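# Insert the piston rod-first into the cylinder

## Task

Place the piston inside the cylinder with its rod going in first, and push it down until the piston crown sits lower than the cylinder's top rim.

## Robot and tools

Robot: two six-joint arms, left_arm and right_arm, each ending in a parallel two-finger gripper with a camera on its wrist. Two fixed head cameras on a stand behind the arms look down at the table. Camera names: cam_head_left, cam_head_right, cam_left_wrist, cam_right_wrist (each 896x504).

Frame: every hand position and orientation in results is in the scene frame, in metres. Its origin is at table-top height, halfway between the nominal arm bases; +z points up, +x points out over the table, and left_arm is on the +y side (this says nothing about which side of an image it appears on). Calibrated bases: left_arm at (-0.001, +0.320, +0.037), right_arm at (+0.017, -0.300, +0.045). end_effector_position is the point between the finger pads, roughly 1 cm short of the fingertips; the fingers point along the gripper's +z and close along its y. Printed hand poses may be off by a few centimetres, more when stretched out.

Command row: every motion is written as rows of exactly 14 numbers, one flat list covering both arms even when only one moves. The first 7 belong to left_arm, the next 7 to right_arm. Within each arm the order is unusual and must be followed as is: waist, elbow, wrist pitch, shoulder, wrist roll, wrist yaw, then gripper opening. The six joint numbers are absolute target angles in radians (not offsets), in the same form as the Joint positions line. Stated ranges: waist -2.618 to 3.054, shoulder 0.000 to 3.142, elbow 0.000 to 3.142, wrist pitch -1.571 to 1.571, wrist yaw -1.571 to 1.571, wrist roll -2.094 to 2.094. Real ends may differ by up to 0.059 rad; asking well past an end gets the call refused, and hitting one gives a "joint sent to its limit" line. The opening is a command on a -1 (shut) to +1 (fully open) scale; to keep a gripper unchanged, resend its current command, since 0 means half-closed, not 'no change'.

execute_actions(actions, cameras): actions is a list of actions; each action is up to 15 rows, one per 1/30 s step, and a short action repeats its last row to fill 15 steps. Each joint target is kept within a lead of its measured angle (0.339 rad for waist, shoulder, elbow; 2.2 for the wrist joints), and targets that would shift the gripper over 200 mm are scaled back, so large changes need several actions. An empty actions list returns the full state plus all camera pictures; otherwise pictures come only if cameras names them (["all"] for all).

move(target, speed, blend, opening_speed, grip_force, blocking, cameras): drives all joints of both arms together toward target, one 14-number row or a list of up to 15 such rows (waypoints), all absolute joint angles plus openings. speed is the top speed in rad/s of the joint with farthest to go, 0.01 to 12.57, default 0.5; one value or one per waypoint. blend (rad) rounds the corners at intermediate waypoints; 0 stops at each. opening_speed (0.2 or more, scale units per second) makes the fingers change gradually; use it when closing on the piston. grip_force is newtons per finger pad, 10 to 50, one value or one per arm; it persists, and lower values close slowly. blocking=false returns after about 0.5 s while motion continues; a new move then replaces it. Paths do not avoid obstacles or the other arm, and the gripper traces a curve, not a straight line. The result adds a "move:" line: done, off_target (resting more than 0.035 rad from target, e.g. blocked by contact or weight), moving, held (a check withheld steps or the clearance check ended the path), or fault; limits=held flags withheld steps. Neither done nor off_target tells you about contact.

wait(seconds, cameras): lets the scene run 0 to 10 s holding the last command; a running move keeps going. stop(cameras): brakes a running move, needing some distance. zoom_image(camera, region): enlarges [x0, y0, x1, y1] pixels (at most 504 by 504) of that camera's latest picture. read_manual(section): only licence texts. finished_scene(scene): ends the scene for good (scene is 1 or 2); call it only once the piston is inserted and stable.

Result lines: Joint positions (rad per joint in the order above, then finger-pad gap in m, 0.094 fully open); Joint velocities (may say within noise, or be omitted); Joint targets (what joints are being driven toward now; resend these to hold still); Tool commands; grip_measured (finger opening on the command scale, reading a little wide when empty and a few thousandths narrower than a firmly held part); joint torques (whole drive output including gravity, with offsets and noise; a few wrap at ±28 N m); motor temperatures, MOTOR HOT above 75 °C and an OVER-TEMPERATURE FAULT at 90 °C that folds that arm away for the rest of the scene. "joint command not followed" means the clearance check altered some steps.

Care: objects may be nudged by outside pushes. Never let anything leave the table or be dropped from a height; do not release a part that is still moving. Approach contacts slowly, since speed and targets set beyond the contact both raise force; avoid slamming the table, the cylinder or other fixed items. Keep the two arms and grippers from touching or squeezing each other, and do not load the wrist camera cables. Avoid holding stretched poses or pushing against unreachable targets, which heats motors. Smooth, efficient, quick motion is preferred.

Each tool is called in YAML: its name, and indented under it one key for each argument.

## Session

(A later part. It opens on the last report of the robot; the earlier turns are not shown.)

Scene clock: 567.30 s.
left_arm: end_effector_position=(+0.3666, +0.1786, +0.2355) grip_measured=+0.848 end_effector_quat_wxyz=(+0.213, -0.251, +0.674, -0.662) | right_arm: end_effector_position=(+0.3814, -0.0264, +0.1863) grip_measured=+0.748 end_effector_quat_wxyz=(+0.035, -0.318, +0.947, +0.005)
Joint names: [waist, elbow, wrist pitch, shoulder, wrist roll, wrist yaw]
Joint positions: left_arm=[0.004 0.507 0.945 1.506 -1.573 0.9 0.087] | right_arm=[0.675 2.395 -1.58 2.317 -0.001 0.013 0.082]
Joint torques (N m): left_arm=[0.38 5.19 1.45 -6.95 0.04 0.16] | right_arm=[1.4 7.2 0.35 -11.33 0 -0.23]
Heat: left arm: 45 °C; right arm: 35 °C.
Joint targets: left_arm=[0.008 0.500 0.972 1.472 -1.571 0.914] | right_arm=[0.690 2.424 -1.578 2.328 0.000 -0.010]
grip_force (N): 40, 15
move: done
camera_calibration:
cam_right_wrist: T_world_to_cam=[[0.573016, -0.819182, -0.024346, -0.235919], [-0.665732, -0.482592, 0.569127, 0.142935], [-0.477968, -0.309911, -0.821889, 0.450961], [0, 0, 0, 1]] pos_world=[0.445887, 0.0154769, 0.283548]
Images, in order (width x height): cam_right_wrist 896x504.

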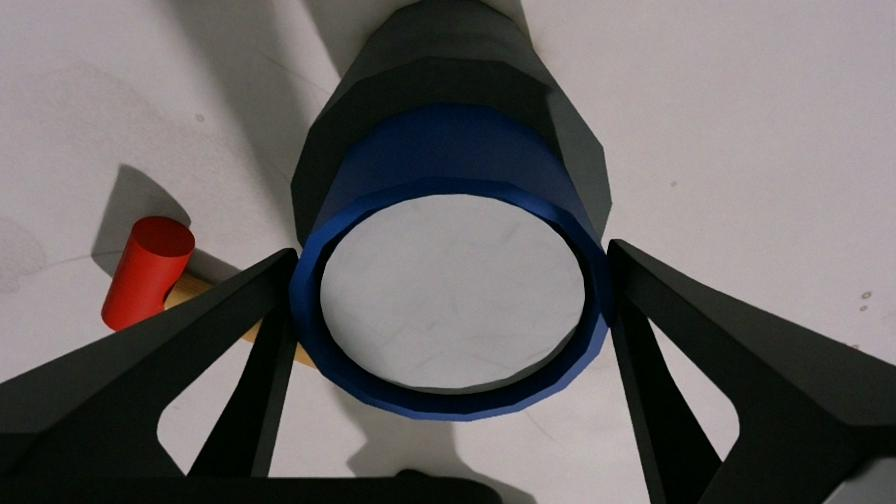

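move:
  target: [0.008, 0.5, 0.972, 1.472, -1.571, 0.9136, 0.85, 0.698, 2.424, -1.578, 2.32, 0, -0.025, 0.6]
  speed: 0.02
  cameras: []

move:
  target: [0.008, 0.5, 0.972, 1.472, -1.571, 0.9136, 0.85, 0.706, 2.424, -1.578, 2.32, 0, -0.03, 0.6]
  speed: 0.02
  cameras: ["cam_right_wrist", "cam_left_wrist"]

zoom_image:
  camera: "cam_right_wrist"
  region: [260, 0, 660, 440]

Scene clock: 571.23 s.
left_arm: end_effector_position=(+0.3666, +0.1786, +0.2355) grip_measured=+0.848 end_effector_quat_wxyz=(+0.213, -0.251, +0.674, -0.662) | right_arm: end_effector_position=(+0.3809, -0.0259, +0.1863) grip_measured=+0.748 end_effector_quat_wxyz=(+0.034, -0.319, +0.947, +0.005)
Joint names: [waist, elbow, wrist pitch, shoulder, wrist roll, wrist yaw]
Joint positions: left_arm=[0.004 0.507 0.945 1.506 -1.573 0.9 0.087] | right_arm=[0.676 2.395 -1.58 2.317 -0.001 0.012 0.082]
Joint torques (N m): left_arm=[0.36 5.19 1.46 -6.95 0.03 0.16] | right_arm=[2.09 7.2 0.34 -12.12 0.04 -0.36]
Heat: left arm: 45 °C; right arm: 35 °C.
Joint targets: left_arm=[0.008 0.500 0.972 1.472 -1.571 0.914] | right_arm=[0.698 2.424 -1.578 2.320 0.000 -0.025]
grip_force (N): 40, 15
move: off_target (right_arm); right_arm: the wrist yaw is farthest, 0.037 rad from its target
No camera images: "cameras" was empty.

Scene clock: 571.93 s.
left_arm: end_effector_position=(+0.3666, +0.1786, +0.2355) grip_measured=+0.848 end_effector_quat_wxyz=(+0.213, -0.251, +0.674, -0.662) | right_arm: end_effector_position=(+0.3808, -0.0257, +0.1863) grip_measured=+0.748 end_effector_quat_wxyz=(+0.034, -0.319, +0.947, +0.005)
Joint names: [waist, elbow, wrist pitch, shoulder, wrist roll, wrist yaw]
Joint positions: left_arm=[0.004 0.507 0.945 1.506 -1.573 0.9 0.087] | right_arm=[0.677 2.395 -1.58 2.317 -0.001 0.012 0.082]
Joint torques (N m): left_arm=[0.36 5.19 1.45 -6.94 0.03 0.17] | right_arm=[3 7.24 0.33 -12.11 0 -0.44]
Heat: left arm: 45 °C; right arm: 35 °C.
Joint targets: left_arm=[0.008 0.500 0.972 1.472 -1.571 0.914] | right_arm=[0.706 2.424 -1.578 2.320 0.000 -0.030]
grip_force (N): 40, 15
move: off_target (right_arm); right_arm: the wrist yaw is farthest, 0.042 rad from its target
camera_calibration:
cam_left_wrist: T_world_to_cam=[[0.0333492, -0.0650216, 0.997326, -0.234084], [-0.999435, 0.00207477, 0.033555, 0.364079], [-0.00425102, -0.997882, -0.0649157, 0.316002], [0, 0, 0, 1]] pos_world=[0.373023, 0.299357, 0.241755]
cam_right_wrist: T_world_to_cam=[[0.574312, -0.818241, -0.0254417, -0.235258], [-0.664612, -0.484177, 0.56909, 0.142529], [-0.477971, -0.309926, -0.821882, 0.450969], [0, 0, 0, 1]] pos_world=[0.445388, 0.0162792, 0.283546]
Images, in order (width x height): cam_left_wrist 896x504, cam_right_wrist 896x504.

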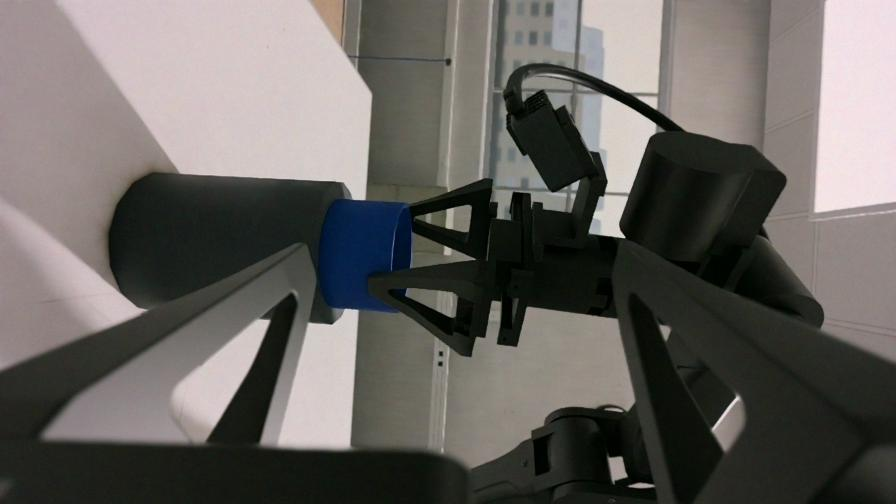

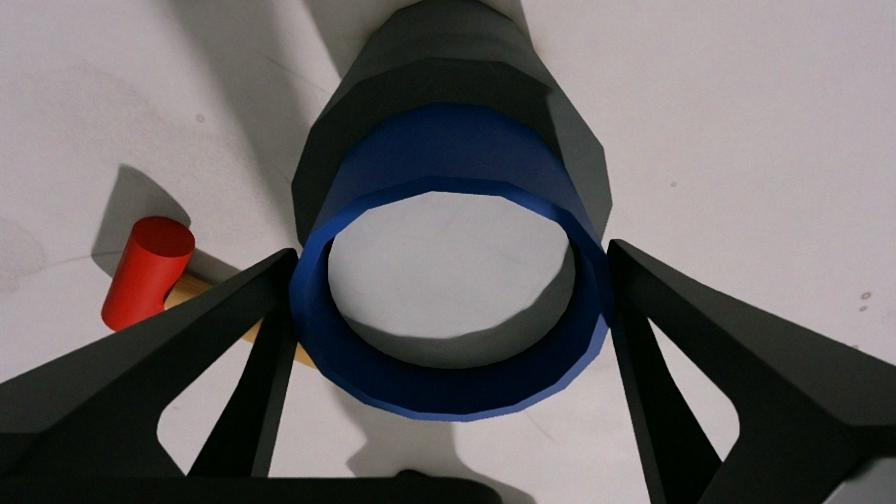

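Scaled by 1.145 from the camera's 896x504 image, which has a finer 1280x720 frame.

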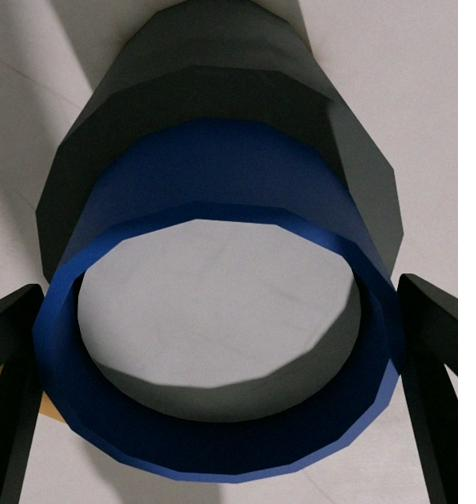

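move:
  target: [0.008, 0.5, 0.972, 1.472, -1.571, 0.9136, 0.85, 0.678, 2.424, -1.578, 2.32, 0, 0.0, 0.6]
  speed: 0.03
  cameras: ["cam_right_wrist", "cam_left_wrist"]

zoom_image:
  camera: "cam_left_wrist"
  region: [300, 165, 480, 335]

Scene clock: 573.80 s.
left_arm: end_effector_position=(+0.3666, +0.1786, +0.2355) grip_measured=+0.848 end_effector_quat_wxyz=(+0.213, -0.251, +0.674, -0.662) | right_arm: end_effector_position=(+0.3812, -0.0262, +0.1863) grip_measured=+0.748 end_effector_quat_wxyz=(+0.035, -0.318, +0.947, +0.005)
Joint names: [waist, elbow, wrist pitch, shoulder, wrist roll, wrist yaw]
Joint positions: left_arm=[0.004 0.507 0.945 1.506 -1.573 0.9 0.087] | right_arm=[0.676 2.395 -1.58 2.317 -0.001 0.013 0.082]
Joint torques (N m): left_arm=[0.38 5.19 1.45 -6.94 0.03 0.16] | right_arm=[0.24 7.21 0.32 -12.08 0.05 -0.13]
Heat: left arm: 45 °C; right arm: 35 °C.
Joint targets: left_arm=[0.008 0.500 0.972 1.472 -1.571 0.914] | right_arm=[0.678 2.424 -1.578 2.320 0.000 0.000]
grip_force (N): 40, 15
move: done
camera_calibration:
cam_left_wrist: T_world_to_cam=[[0.0333492, -0.0650216, 0.997326, -0.234084], [-0.999435, 0.00207477, 0.033555, 0.364079], [-0.00425102, -0.997882, -0.0649157, 0.316002], [0, 0, 0, 1]] pos_world=[0.373023, 0.299357, 0.241755]
cam_right_wrist: T_world_to_cam=[[0.573697, -0.818707, -0.0243089, -0.235796], [-0.665354, -0.483135, 0.569109, 0.142841], [-0.477678, -0.310322, -0.821903, 0.450871], [0, 0, 0, 1]] pos_world=[0.445687, 0.0158794, 0.283548]
Images, in order (width x height): cam_left_wrist 896x504, cam_right_wrist 896x504.

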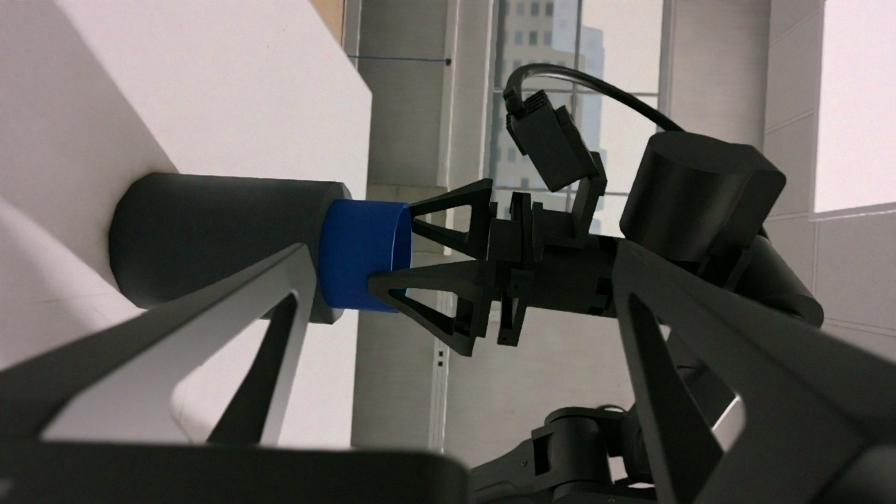

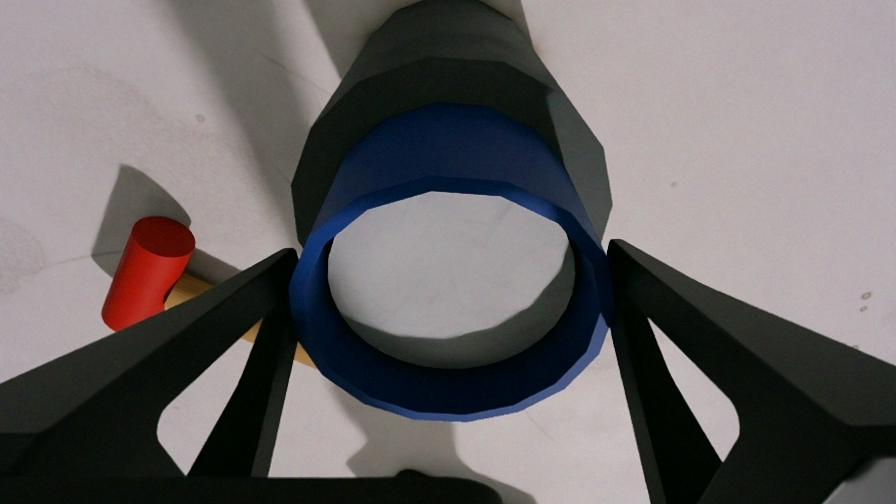

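Scaled by 2.800 from the camera's 896x504 image, which has a finer 1280x720 frame.

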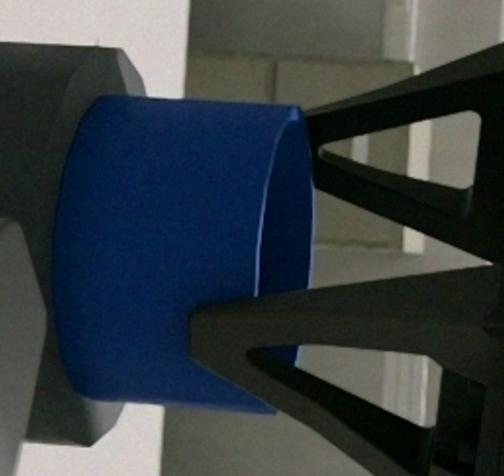

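move:
  target:
    - [0.008, 0.5, 0.972, 1.472, -1.571, 0.9136, 0.85, 0.678, 2.424, -1.578, 2.32, 0, 0.0, 0.97]
    - [0.008, 0.5, 0.972, 1.472, -1.571, 0.9136, 0.85, 0.678, 2.424, -1.578, 2.14, 0, 0.0, 0.97]
  speed: [0.05, 0.12]
  opening_speed: 0.4
  cameras: ["cam_right_wrist", "cam_left_wrist"]

Scene clock: 580.13 s.
left_arm: end_effector_position=(+0.3666, +0.1786, +0.2355) grip_measured=+0.848 end_effector_quat_wxyz=(+0.213, -0.251, +0.674, -0.662) | right_arm: end_effector_position=(+0.3748, -0.0302, +0.2475) grip_measured=+0.968 end_effector_quat_wxyz=(+0.101, -0.317, +0.943, +0.029)
Joint names: [waist, elbow, wrist pitch, shoulder, wrist roll, wrist yaw]
Joint positions: left_arm=[0.004 0.507 0.945 1.506 -1.573 0.9 0.087] | right_arm=[0.676 2.395 -1.58 2.176 -0.001 0.009 0.092]
Joint torques (N m): left_arm=[0.36 5.19 1.45 -6.95 0.03 0.16] | right_arm=[0.25 7.17 0.63 -14.58 0 -0.08]
Heat: left arm: 45 °C; right arm: 35 °C.
Joint targets: left_arm=[0.008 0.500 0.972 1.472 -1.571 0.914] | right_arm=[0.678 2.424 -1.578 2.140 0.000 0.000]
grip_force (N): 40, 15
move: off_target (right_arm); right_arm: the shoulder is farthest, 0.036 rad from its target
camera_calibration:
cam_left_wrist: T_world_to_cam=[[0.0333492, -0.0650216, 0.997326, -0.234084], [-0.999435, 0.00207477, 0.033555, 0.364079], [-0.00425102, -0.997882, -0.0649157, 0.316002], [0, 0, 0, 1]] pos_world=[0.373023, 0.299357, 0.241755]
cam_right_wrist: T_world_to_cam=[[0.577209, -0.815944, -0.0326245, -0.233092], [-0.721533, -0.528315, 0.447519, 0.151495], [-0.382387, -0.234772, -0.893679, 0.481223], [0, 0, 0, 1]] pos_world=[0.427865, 0.00282435, 0.354657]
Images, in order (width x height): cam_left_wrist 896x504, cam_right_wrist 896x504.

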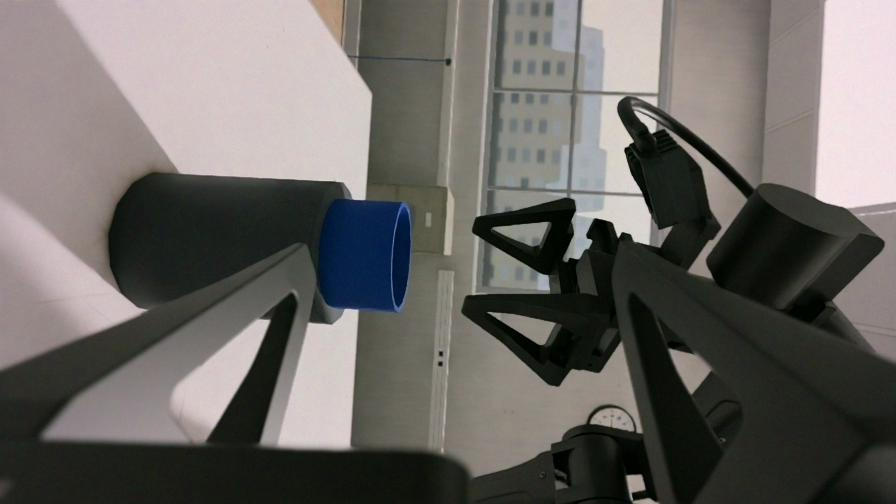

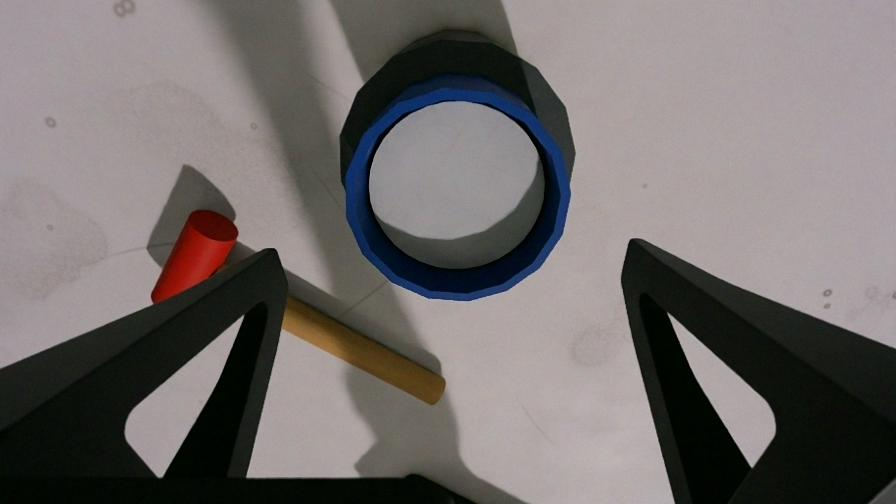

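move:
  target: [0.008, 0.5, 0.972, 1.472, -1.571, 0.9136, 0.85, 0.678, 2.424, -1.578, 2.16, 0, 0.003, -0.97]
  speed: 0.1
  grip_force: [40, 45]
  cameras: ["cam_left_wrist"]

Scene clock: 584.40 s.
left_arm: end_effector_position=(+0.3666, +0.1786, +0.2355) grip_measured=+0.848 end_effector_quat_wxyz=(+0.213, -0.251, +0.674, -0.662) | right_arm: end_effector_position=(+0.3748, -0.0302, +0.2475) grip_measured=-0.962 end_effector_quat_wxyz=(+0.101, -0.317, +0.943, +0.029)
Joint names: [waist, elbow, wrist pitch, shoulder, wrist roll, wrist yaw]
Joint positions: left_arm=[0.004 0.507 0.945 1.506 -1.573 0.9 0.087] | right_arm=[0.676 2.395 -1.58 2.176 -0.001 0.009 0.002]
Joint torques (N m): left_arm=[0.36 5.19 1.46 -6.94 0.03 0.16] | right_arm=[0.27 7.17 0.62 -12.67 0.01 -0.08]
Heat: left arm: 45 °C; right arm: 35 °C.
Joint targets: left_arm=[0.008 0.500 0.972 1.472 -1.571 0.914] | right_arm=[0.678 2.424 -1.578 2.160 0.000 0.003]
grip_force (N): 40, 45
move: done
camera_calibration:
cam_left_wrist: T_world_to_cam=[[0.0333492, -0.0650216, 0.997326, -0.234084], [-0.999435, 0.00207477, 0.033555, 0.364079], [-0.00425102, -0.997882, -0.0649157, 0.316002], [0, 0, 0, 1]] pos_world=[0.373023, 0.299357, 0.241755]
Images, in order (width x height): cam_left_wrist 896x504.

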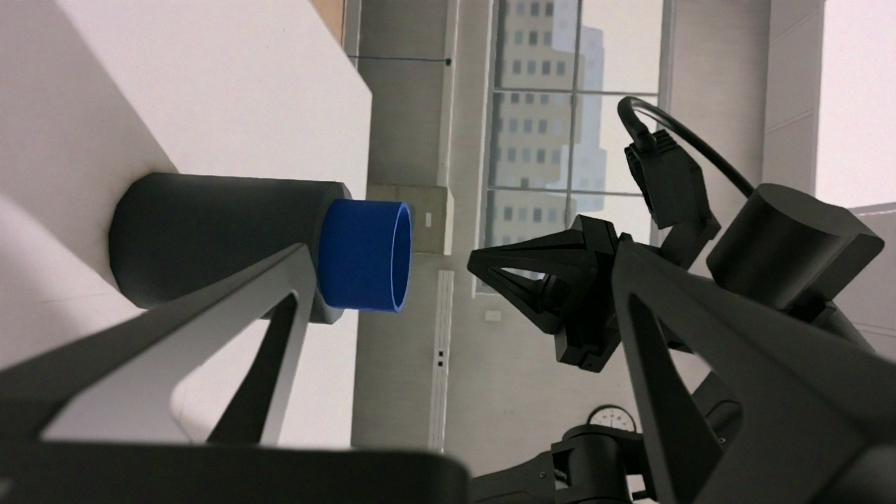

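move:
  target: [0.008, 0.5, 0.972, 1.472, -1.571, 0.9136, 0.85, 0.678, 2.424, -1.578, 2.275, 0, 0.003, -0.97]
  speed: 0.12
  cameras: ["cam_left_wrist", "cam_right_wrist"]

zoom_image:
  camera: "cam_left_wrist"
  region: [300, 165, 480, 335]

zoom_image:
  camera: "cam_right_wrist"
  region: [300, 60, 620, 400]

Scene clock: 586.30 s.
left_arm: end_effector_position=(+0.3666, +0.1786, +0.2355) grip_measured=+0.848 end_effector_quat_wxyz=(+0.213, -0.251, +0.674, -0.662) | right_arm: end_effector_position=(+0.3793, -0.0268, +0.2103) grip_measured=-0.962 end_effector_quat_wxyz=(+0.060, -0.318, +0.946, +0.015)
Joint names: [waist, elbow, wrist pitch, shoulder, wrist roll, wrist yaw]
Joint positions: left_arm=[0.004 0.507 0.945 1.506 -1.573 0.9 0.087] | right_arm=[0.676 2.395 -1.58 2.262 -0.001 0.009 0.002]
Joint torques (N m): left_arm=[0.36 5.2 1.45 -6.95 0.03 0.16] | right_arm=[0.2 7.24 0.45 -10.71 0.02 -0.07]
Heat: left arm: 45 °C; right arm: 35 °C.
Joint targets: left_arm=[0.008 0.500 0.972 1.472 -1.571 0.914] | right_arm=[0.678 2.424 -1.578 2.275 0.000 0.003]
grip_force (N): 40, 45
move: done
camera_calibration:
cam_left_wrist: T_world_to_cam=[[0.0333492, -0.0650216, 0.997326, -0.234084], [-0.999435, 0.00207477, 0.033555, 0.364079], [-0.00425102, -0.997882, -0.0649157, 0.316002], [0, 0, 0, 1]] pos_world=[0.373023, 0.299357, 0.241755]
cam_right_wrist: T_world_to_cam=[[0.575106, -0.817539, -0.0297302, -0.234066], [-0.688137, -0.50309, 0.522846, 0.145352], [-0.442404, -0.280233, -0.851909, 0.463228], [0, 0, 0, 1]] pos_world=[0.439569, 0.0115788, 0.311672]
Images, in order (width x height): cam_left_wrist 896x504, cam_right_wrist 896x504.

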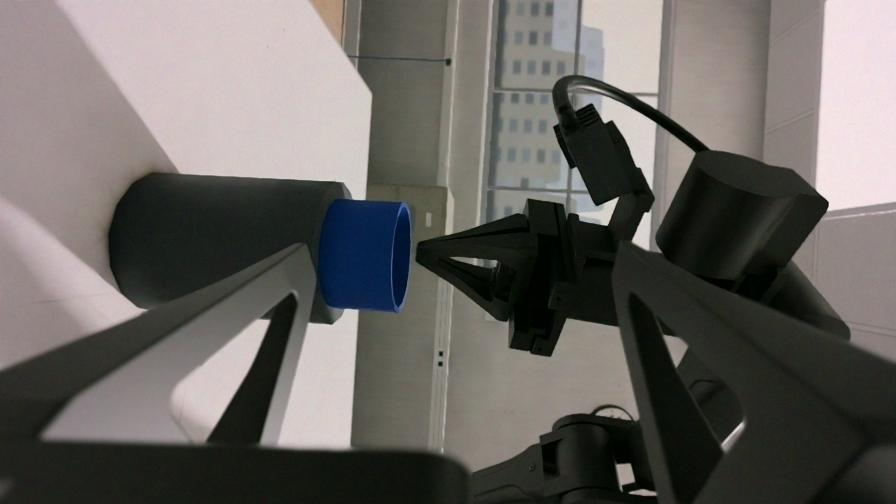

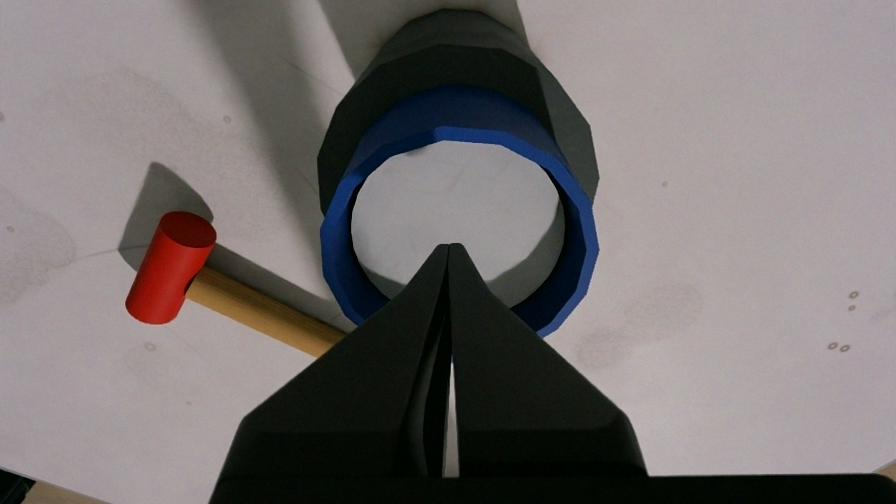

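Scaled by 2.800 from the camera's 896x504 image, which has a finer 1280x720 frame.

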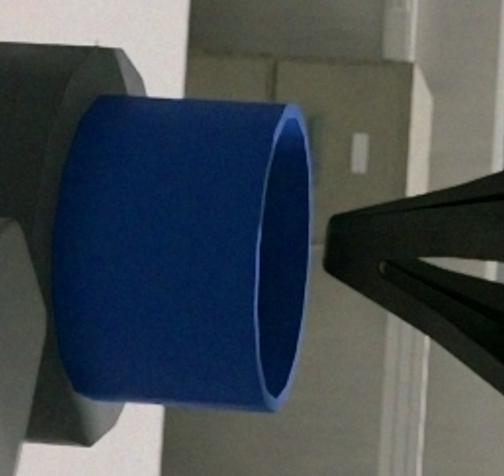

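Scaled by 1.482 from the camera's 896x504 image, which has a finer 1280x720 frame.

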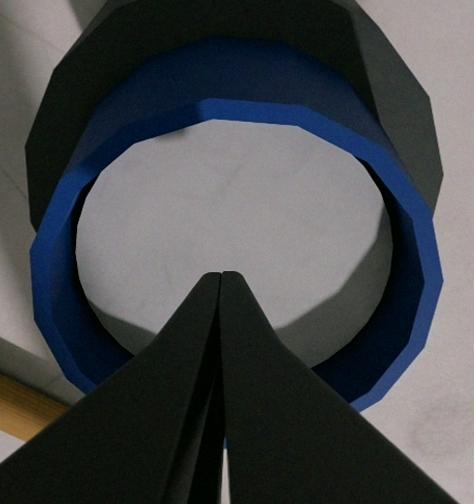

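move:
  target: [0.008, 0.5, 0.972, 1.472, -1.571, 0.9136, 0.85, 0.664, 2.36, -1.578, 2.275, 0, 0.003, -0.97]
  speed: 0.05
  cameras: ["cam_left_wrist", "cam_right_wrist"]

zoom_image:
  camera: "cam_left_wrist"
  region: [300, 165, 480, 335]

zoom_image:
  camera: "cam_right_wrist"
  region: [300, 60, 620, 400]

Scene clock: 593.10 s.
left_arm: end_effector_position=(+0.3666, +0.1786, +0.2355) grip_measured=+0.848 end_effector_quat_wxyz=(+0.213, -0.251, +0.674, -0.662) | right_arm: end_effector_position=(+0.3773, -0.0306, +0.2040) grip_measured=-0.962 end_effector_quat_wxyz=(+0.049, -0.316, +0.947, +0.011)
Joint names: [waist, elbow, wrist pitch, shoulder, wrist roll, wrist yaw]
Joint positions: left_arm=[0.004 0.507 0.945 1.506 -1.573 0.9 0.087] | right_arm=[0.672 2.371 -1.58 2.262 -0.001 0.009 0.002]
Joint torques (N m): left_arm=[0.36 5.19 1.45 -6.94 0.04 0.16] | right_arm=[-0.75 4.18 0.42 -10.76 0.02 -0.08]
Heat: left arm: 45 °C; right arm: 35 °C.
Joint targets: left_arm=[0.008 0.500 0.972 1.472 -1.571 0.914] | right_arm=[0.664 2.360 -1.578 2.275 0.000 0.003]
grip_force (N): 40, 45
move: done
camera_calibration:
cam_left_wrist: T_world_to_cam=[[0.0333492, -0.0650216, 0.997326, -0.234084], [-0.999435, 0.00207477, 0.033555, 0.364079], [-0.00425102, -0.997882, -0.0649157, 0.316002], [0, 0, 0, 1]] pos_world=[0.373023, 0.299357, 0.241755]
cam_right_wrist: T_world_to_cam=[[0.571079, -0.820387, -0.0288783, -0.234959], [-0.680011, -0.492482, 0.543181, 0.138534], [-0.459841, -0.290562, -0.839119, 0.45959], [0, 0, 0, 1]] pos_world=[0.439723, 0.00900776, 0.303617]
Images, in order (width x height): cam_left_wrist 896x504, cam_right_wrist 896x504.

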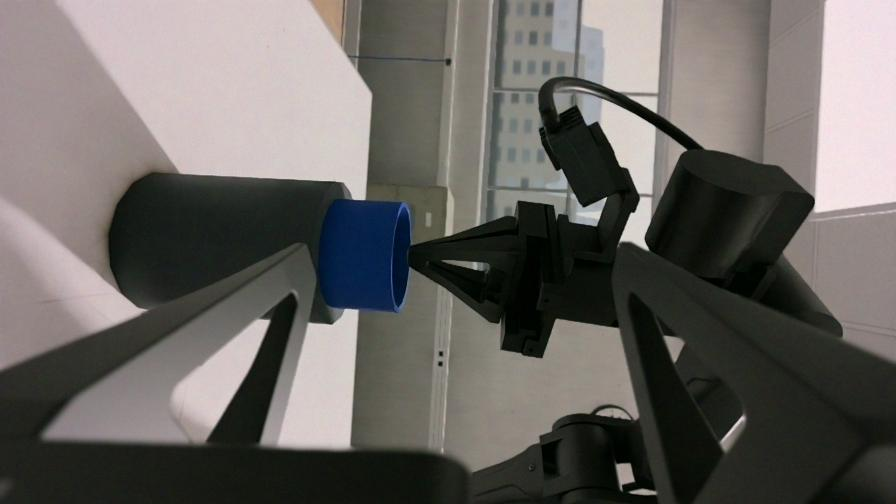

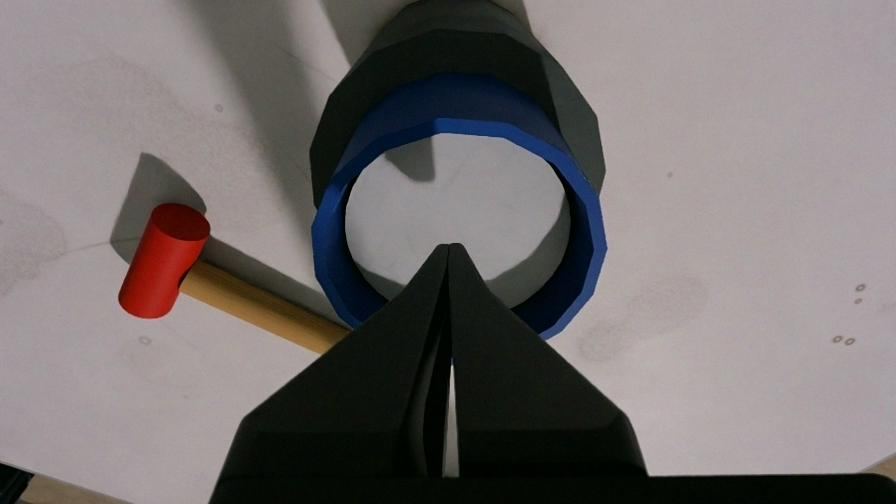

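Scaled by 2.800 from the camera's 896x504 image, which has a finer 1280x720 frame.

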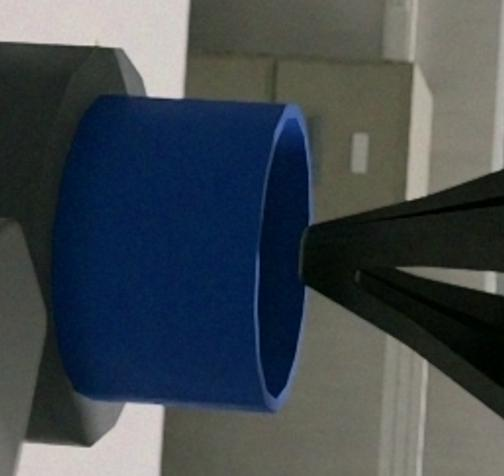

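Scaled by 1.482 from the camera's 896x504 image, which has a finer 1280x720 frame.

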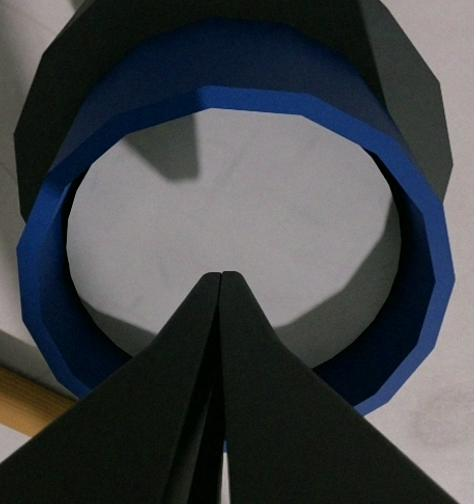

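wait:
  seconds: 0.1
  cameras: ["cam_head_left", "cam_head_right"]

zoom_image:
  camera: "cam_head_left"
  region: [345, 190, 425, 290]

zoom_image:
  camera: "cam_head_right"
  region: [355, 190, 435, 290]

Scene clock: 595.43 s.
left_arm: end_effector_position=(+0.3666, +0.1786, +0.2355) grip_measured=+0.848 end_effector_quat_wxyz=(+0.213, -0.251, +0.674, -0.662) | right_arm: end_effector_position=(+0.3773, -0.0306, +0.2040) grip_measured=-0.962 end_effector_quat_wxyz=(+0.049, -0.316, +0.947, +0.011)
Joint names: [waist, elbow, wrist pitch, shoulder, wrist roll, wrist yaw]
Joint positions: left_arm=[0.004 0.507 0.945 1.506 -1.573 0.9 0.087] | right_arm=[0.672 2.371 -1.58 2.262 -0.001 0.009 0.002]
Joint torques (N m): left_arm=[0.38 5.19 1.45 -6.94 0.03 0.16] | right_arm=[-0.68 4.03 0.41 -10.78 0.01 -0.06]
Heat: left arm: 45 °C; right arm: 35 °C.
Joint targets: left_arm=[0.008 0.500 0.972 1.472 -1.571 0.914] | right_arm=[0.664 2.360 -1.578 2.275 0.000 0.003]
Tool commands: left_gripper/opening=+0.85 right_gripper/opening=-0.97
grip_force (N): 40, 45
wait: 0.10 s; at rest from the start
Images, in order (width x height): cam_head_left 896x504, cam_head_right 896x504.

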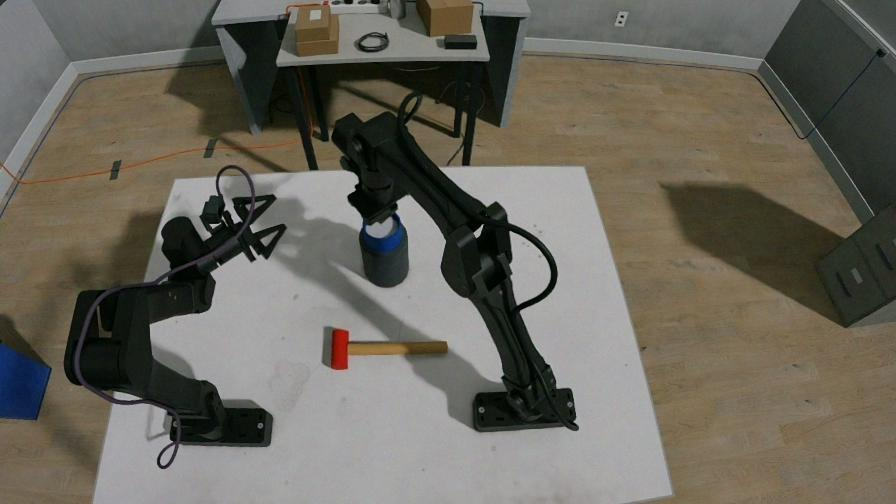

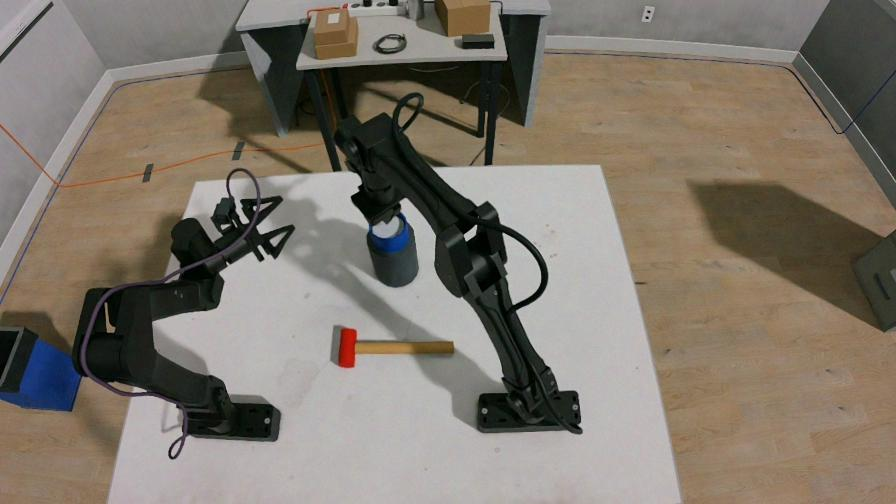

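Scaled by 5.040 from the camera's 896x504 image, which has a finer 1280x720 frame.

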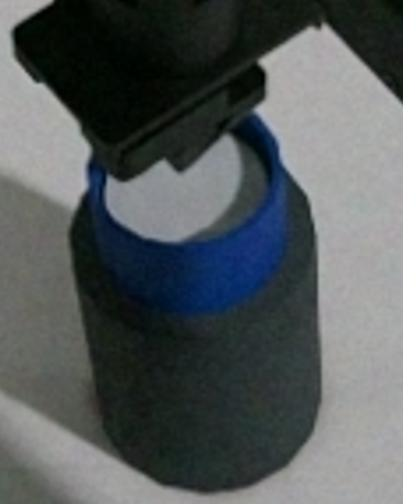

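Scaled by 5.040 from the camera's 896x504 image, which has a finer 1280x720 frame.

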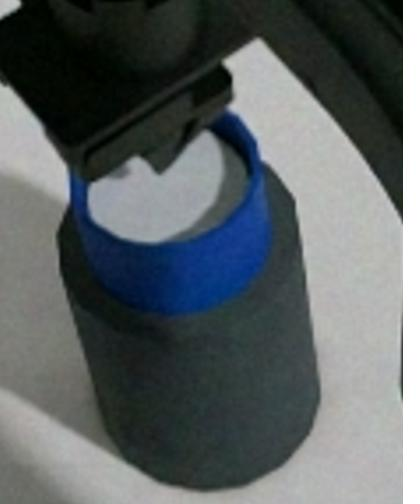

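move:
  target: [0.008, 0.5, 0.972, 1.472, -1.571, 0.9136, 0.85, 0.658, 2.34, -1.578, 2.288, 0, 0.003, -0.97]
  speed: 0.04
  cameras: ["cam_left_wrist", "cam_right_wrist", "cam_head_left", "cam_head_right"]

zoom_image:
  camera: "cam_left_wrist"
  region: [300, 165, 480, 335]

zoom_image:
  camera: "cam_right_wrist"
  region: [300, 60, 620, 400]

zoom_image:
  camera: "cam_head_left"
  region: [345, 190, 425, 290]

zoom_image:
  camera: "cam_head_right"
  region: [355, 190, 435, 290]

Scene clock: 597.63 s.
left_arm: end_effector_position=(+0.3666, +0.1786, +0.2355) grip_measured=+0.848 end_effector_quat_wxyz=(+0.213, -0.251, +0.674, -0.662) | right_arm: end_effector_position=(+0.3768, -0.0351, +0.1942) grip_measured=-0.962 end_effector_quat_wxyz=(+0.034, -0.313, +0.949, +0.006)
Joint names: [waist, elbow, wrist pitch, shoulder, wrist roll, wrist yaw]
Joint positions: left_arm=[0.004 0.507 0.945 1.506 -1.573 0.9 0.087] | right_arm=[0.665 2.351 -1.58 2.272 -0.001 0.009 0.002]
Joint torques (N m): left_arm=[0.36 5.19 1.45 -6.95 0.03 0.16] | right_arm=[-0.53 4.16 0.36 -10.58 0.01 -0.08]
Heat: left arm: 45 °C; right arm: 35 °C.
Joint targets: left_arm=[0.008 0.500 0.972 1.472 -1.571 0.914] | right_arm=[0.658 2.340 -1.578 2.288 0.000 0.003]
grip_force (N): 40, 45
move: done
camera_calibration:
cam_left_wrist: T_world_to_cam=[[0.0333492, -0.0650216, 0.997326, -0.234084], [-0.999435, 0.00207477, 0.033555, 0.364079], [-0.00425102, -0.997882, -0.0649157, 0.316002], [0, 0, 0, 1]] pos_world=[0.373023, 0.299357, 0.241755]
cam_right_wrist: T_world_to_cam=[[0.564385, -0.825046, -0.0277136, -0.236501], [-0.669745, -0.47726, 0.568915, 0.132878], [-0.482608, -0.302526, -0.821929, 0.454654], [0, 0, 0, 1]] pos_world=[0.441892, 0.00583775, 0.291543]

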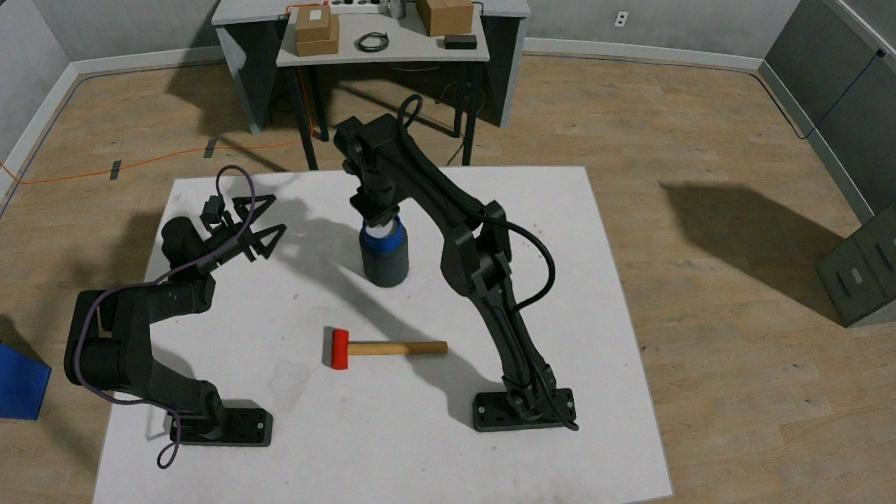

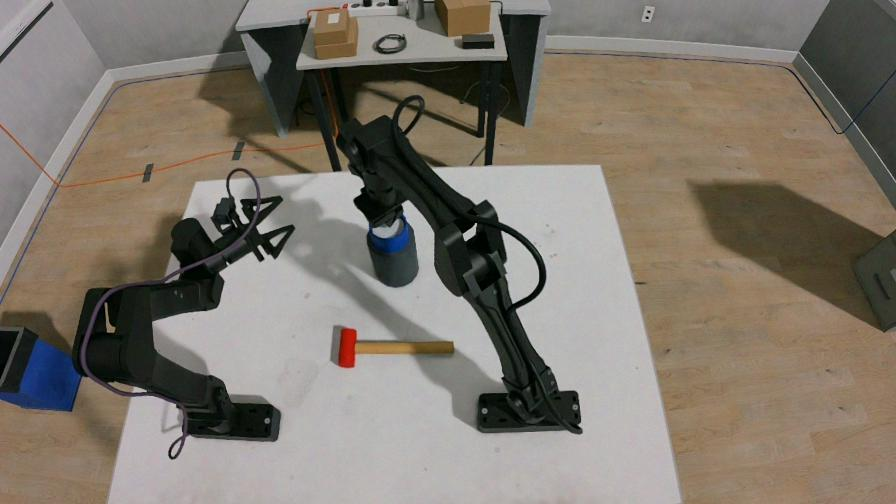

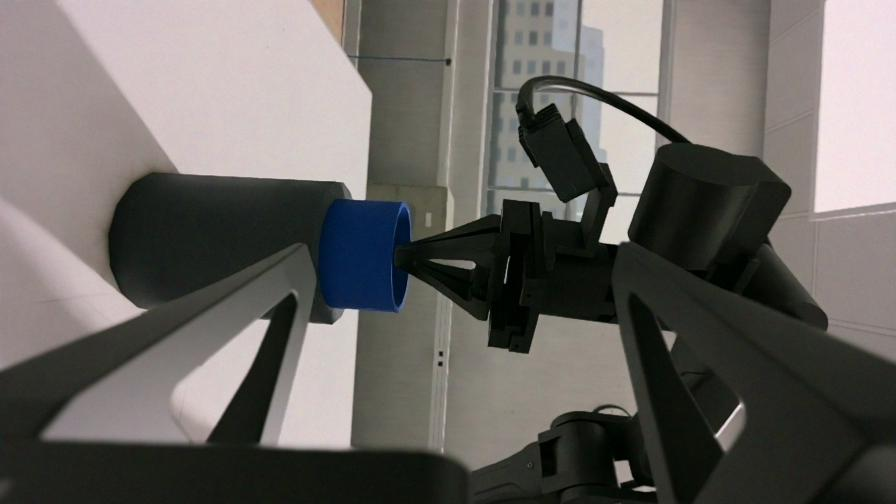

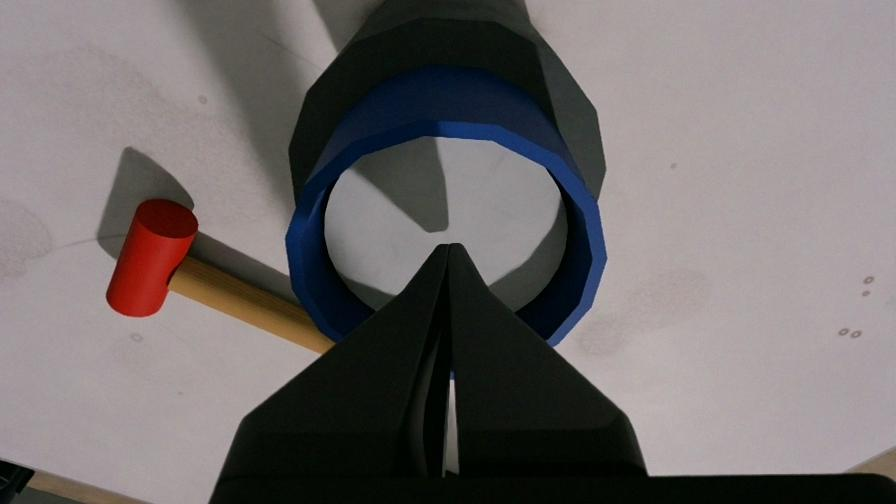

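Scaled by 2.800 from the camera's 896x504 image, which has a finer 1280x720 frame.

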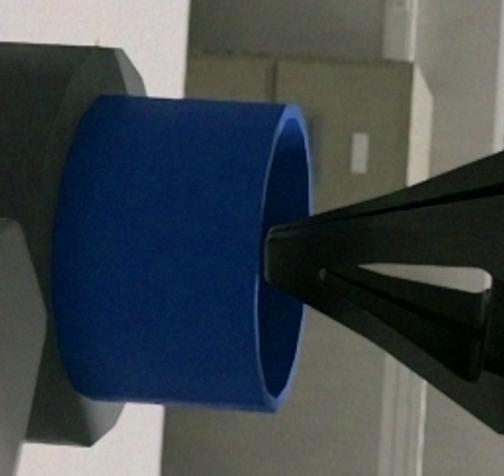

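Scaled by 1.482 from the camera's 896x504 image, which has a finer 1280x720 frame.

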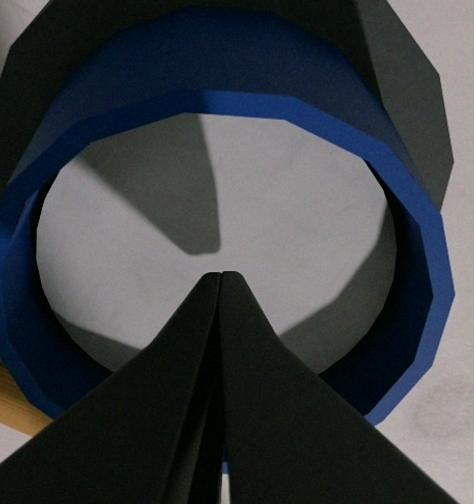

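Scaled by 5.040 from the camera's 896x504 image, which has a finer 1280x720 frame.

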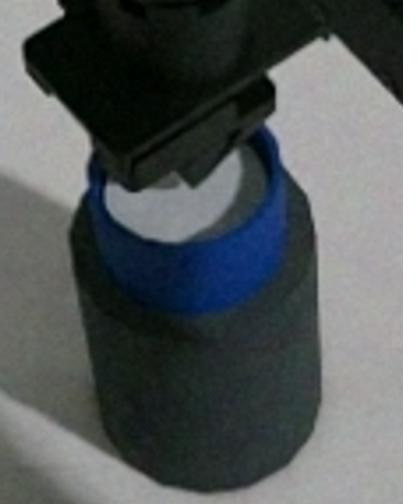

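Scaled by 5.040 from the camera's 896x504 image, which has a finer 1280x720 frame.

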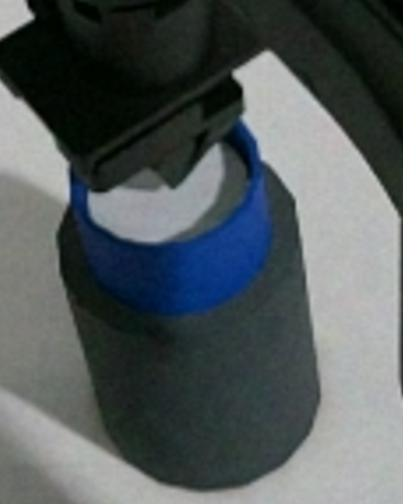

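move:
  target: [0.008, 0.5, 0.972, 1.472, -1.571, 0.9136, 0.85, 0.658, 2.34, -1.574, 2.3, 0, -0.009, -0.97]
  speed: 0.03
  cameras: ["cam_left_wrist", "cam_right_wrist"]

zoom_image:
  camera: "cam_left_wrist"
  region: [300, 165, 480, 335]

zoom_image:
  camera: "cam_right_wrist"
  region: [280, 60, 620, 400]

Scene clock: 601.47 s.
left_arm: end_effector_position=(+0.3666, +0.1786, +0.2355) grip_measured=+0.848 end_effector_quat_wxyz=(+0.213, -0.251, +0.674, -0.662) | right_arm: end_effector_position=(+0.3762, -0.0337, +0.1895) grip_measured=-0.962 end_effector_quat_wxyz=(+0.028, -0.313, +0.949, +0.009)
Joint names: [waist, elbow, wrist pitch, shoulder, wrist roll, wrist yaw]
Joint positions: left_arm=[0.004 0.507 0.945 1.506 -1.573 0.9 0.087] | right_arm=[0.665 2.351 -1.58 2.283 -0.001 0.001 0.002]
Joint torques (N m): left_arm=[0.36 5.18 1.45 -6.95 0.03 0.16] | right_arm=[-0.61 4.18 0.35 -10.58 0.01 -0.08]
Heat: left arm: 45 °C; right arm: 35 °C.
Joint targets: left_arm=[0.008 0.500 0.972 1.472 -1.571 0.914] | right_arm=[0.658 2.340 -1.574 2.300 0.000 -0.009]
grip_force (N): 40, 45
move: done
camera_calibration:
cam_left_wrist: T_world_to_cam=[[0.0333492, -0.0650216, 0.997326, -0.234084], [-0.999435, 0.00207477, 0.033555, 0.364079], [-0.00425102, -0.997882, -0.0649157, 0.316002], [0, 0, 0, 1]] pos_world=[0.373023, 0.299357, 0.241755]
cam_right_wrist: T_world_to_cam=[[0.564432, -0.824707, -0.0357126, -0.233572], [-0.66152, -0.477777, 0.578032, 0.131055], [-0.493769, -0.302635, -0.815232, 0.453854], [0, 0, 0, 1]] pos_world=[0.44263, 0.00733893, 0.285901]
Images, in order (width x height): cam_left_wrist 896x504, cam_right_wrist 896x504.

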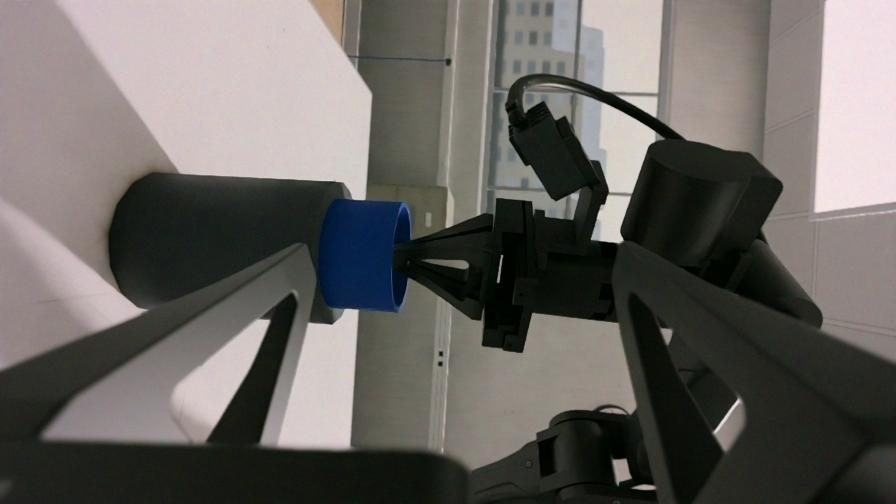

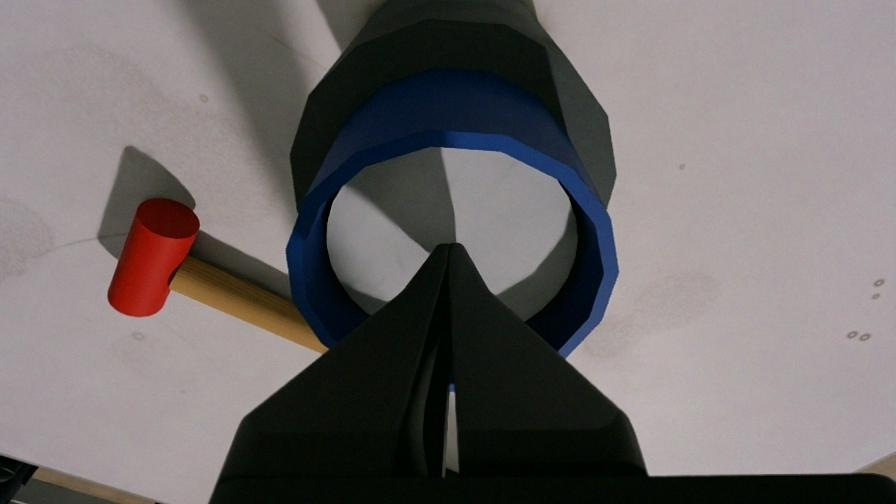

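Scaled by 2.800 from the camera's 896x504 image, which has a finer 1280x720 frame.

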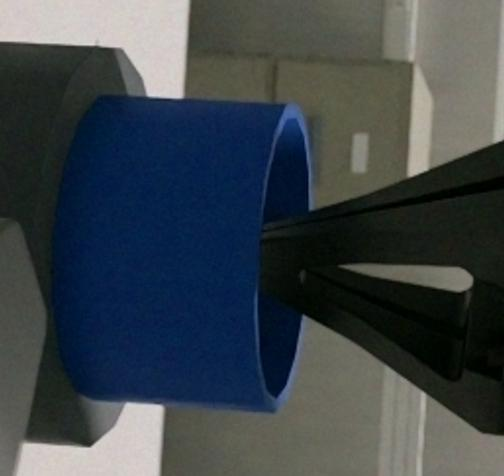

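Scaled by 1.482 from the camera's 896x504 image, which has a finer 1280x720 frame.

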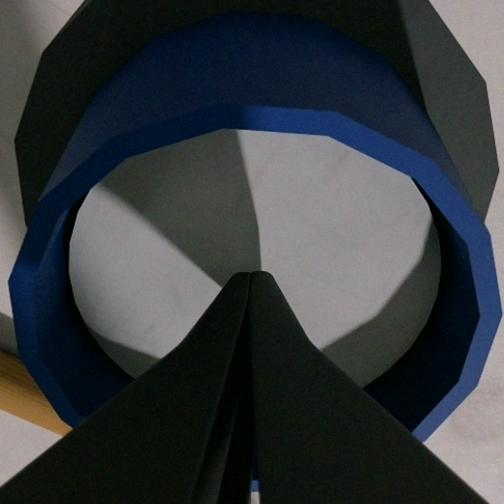

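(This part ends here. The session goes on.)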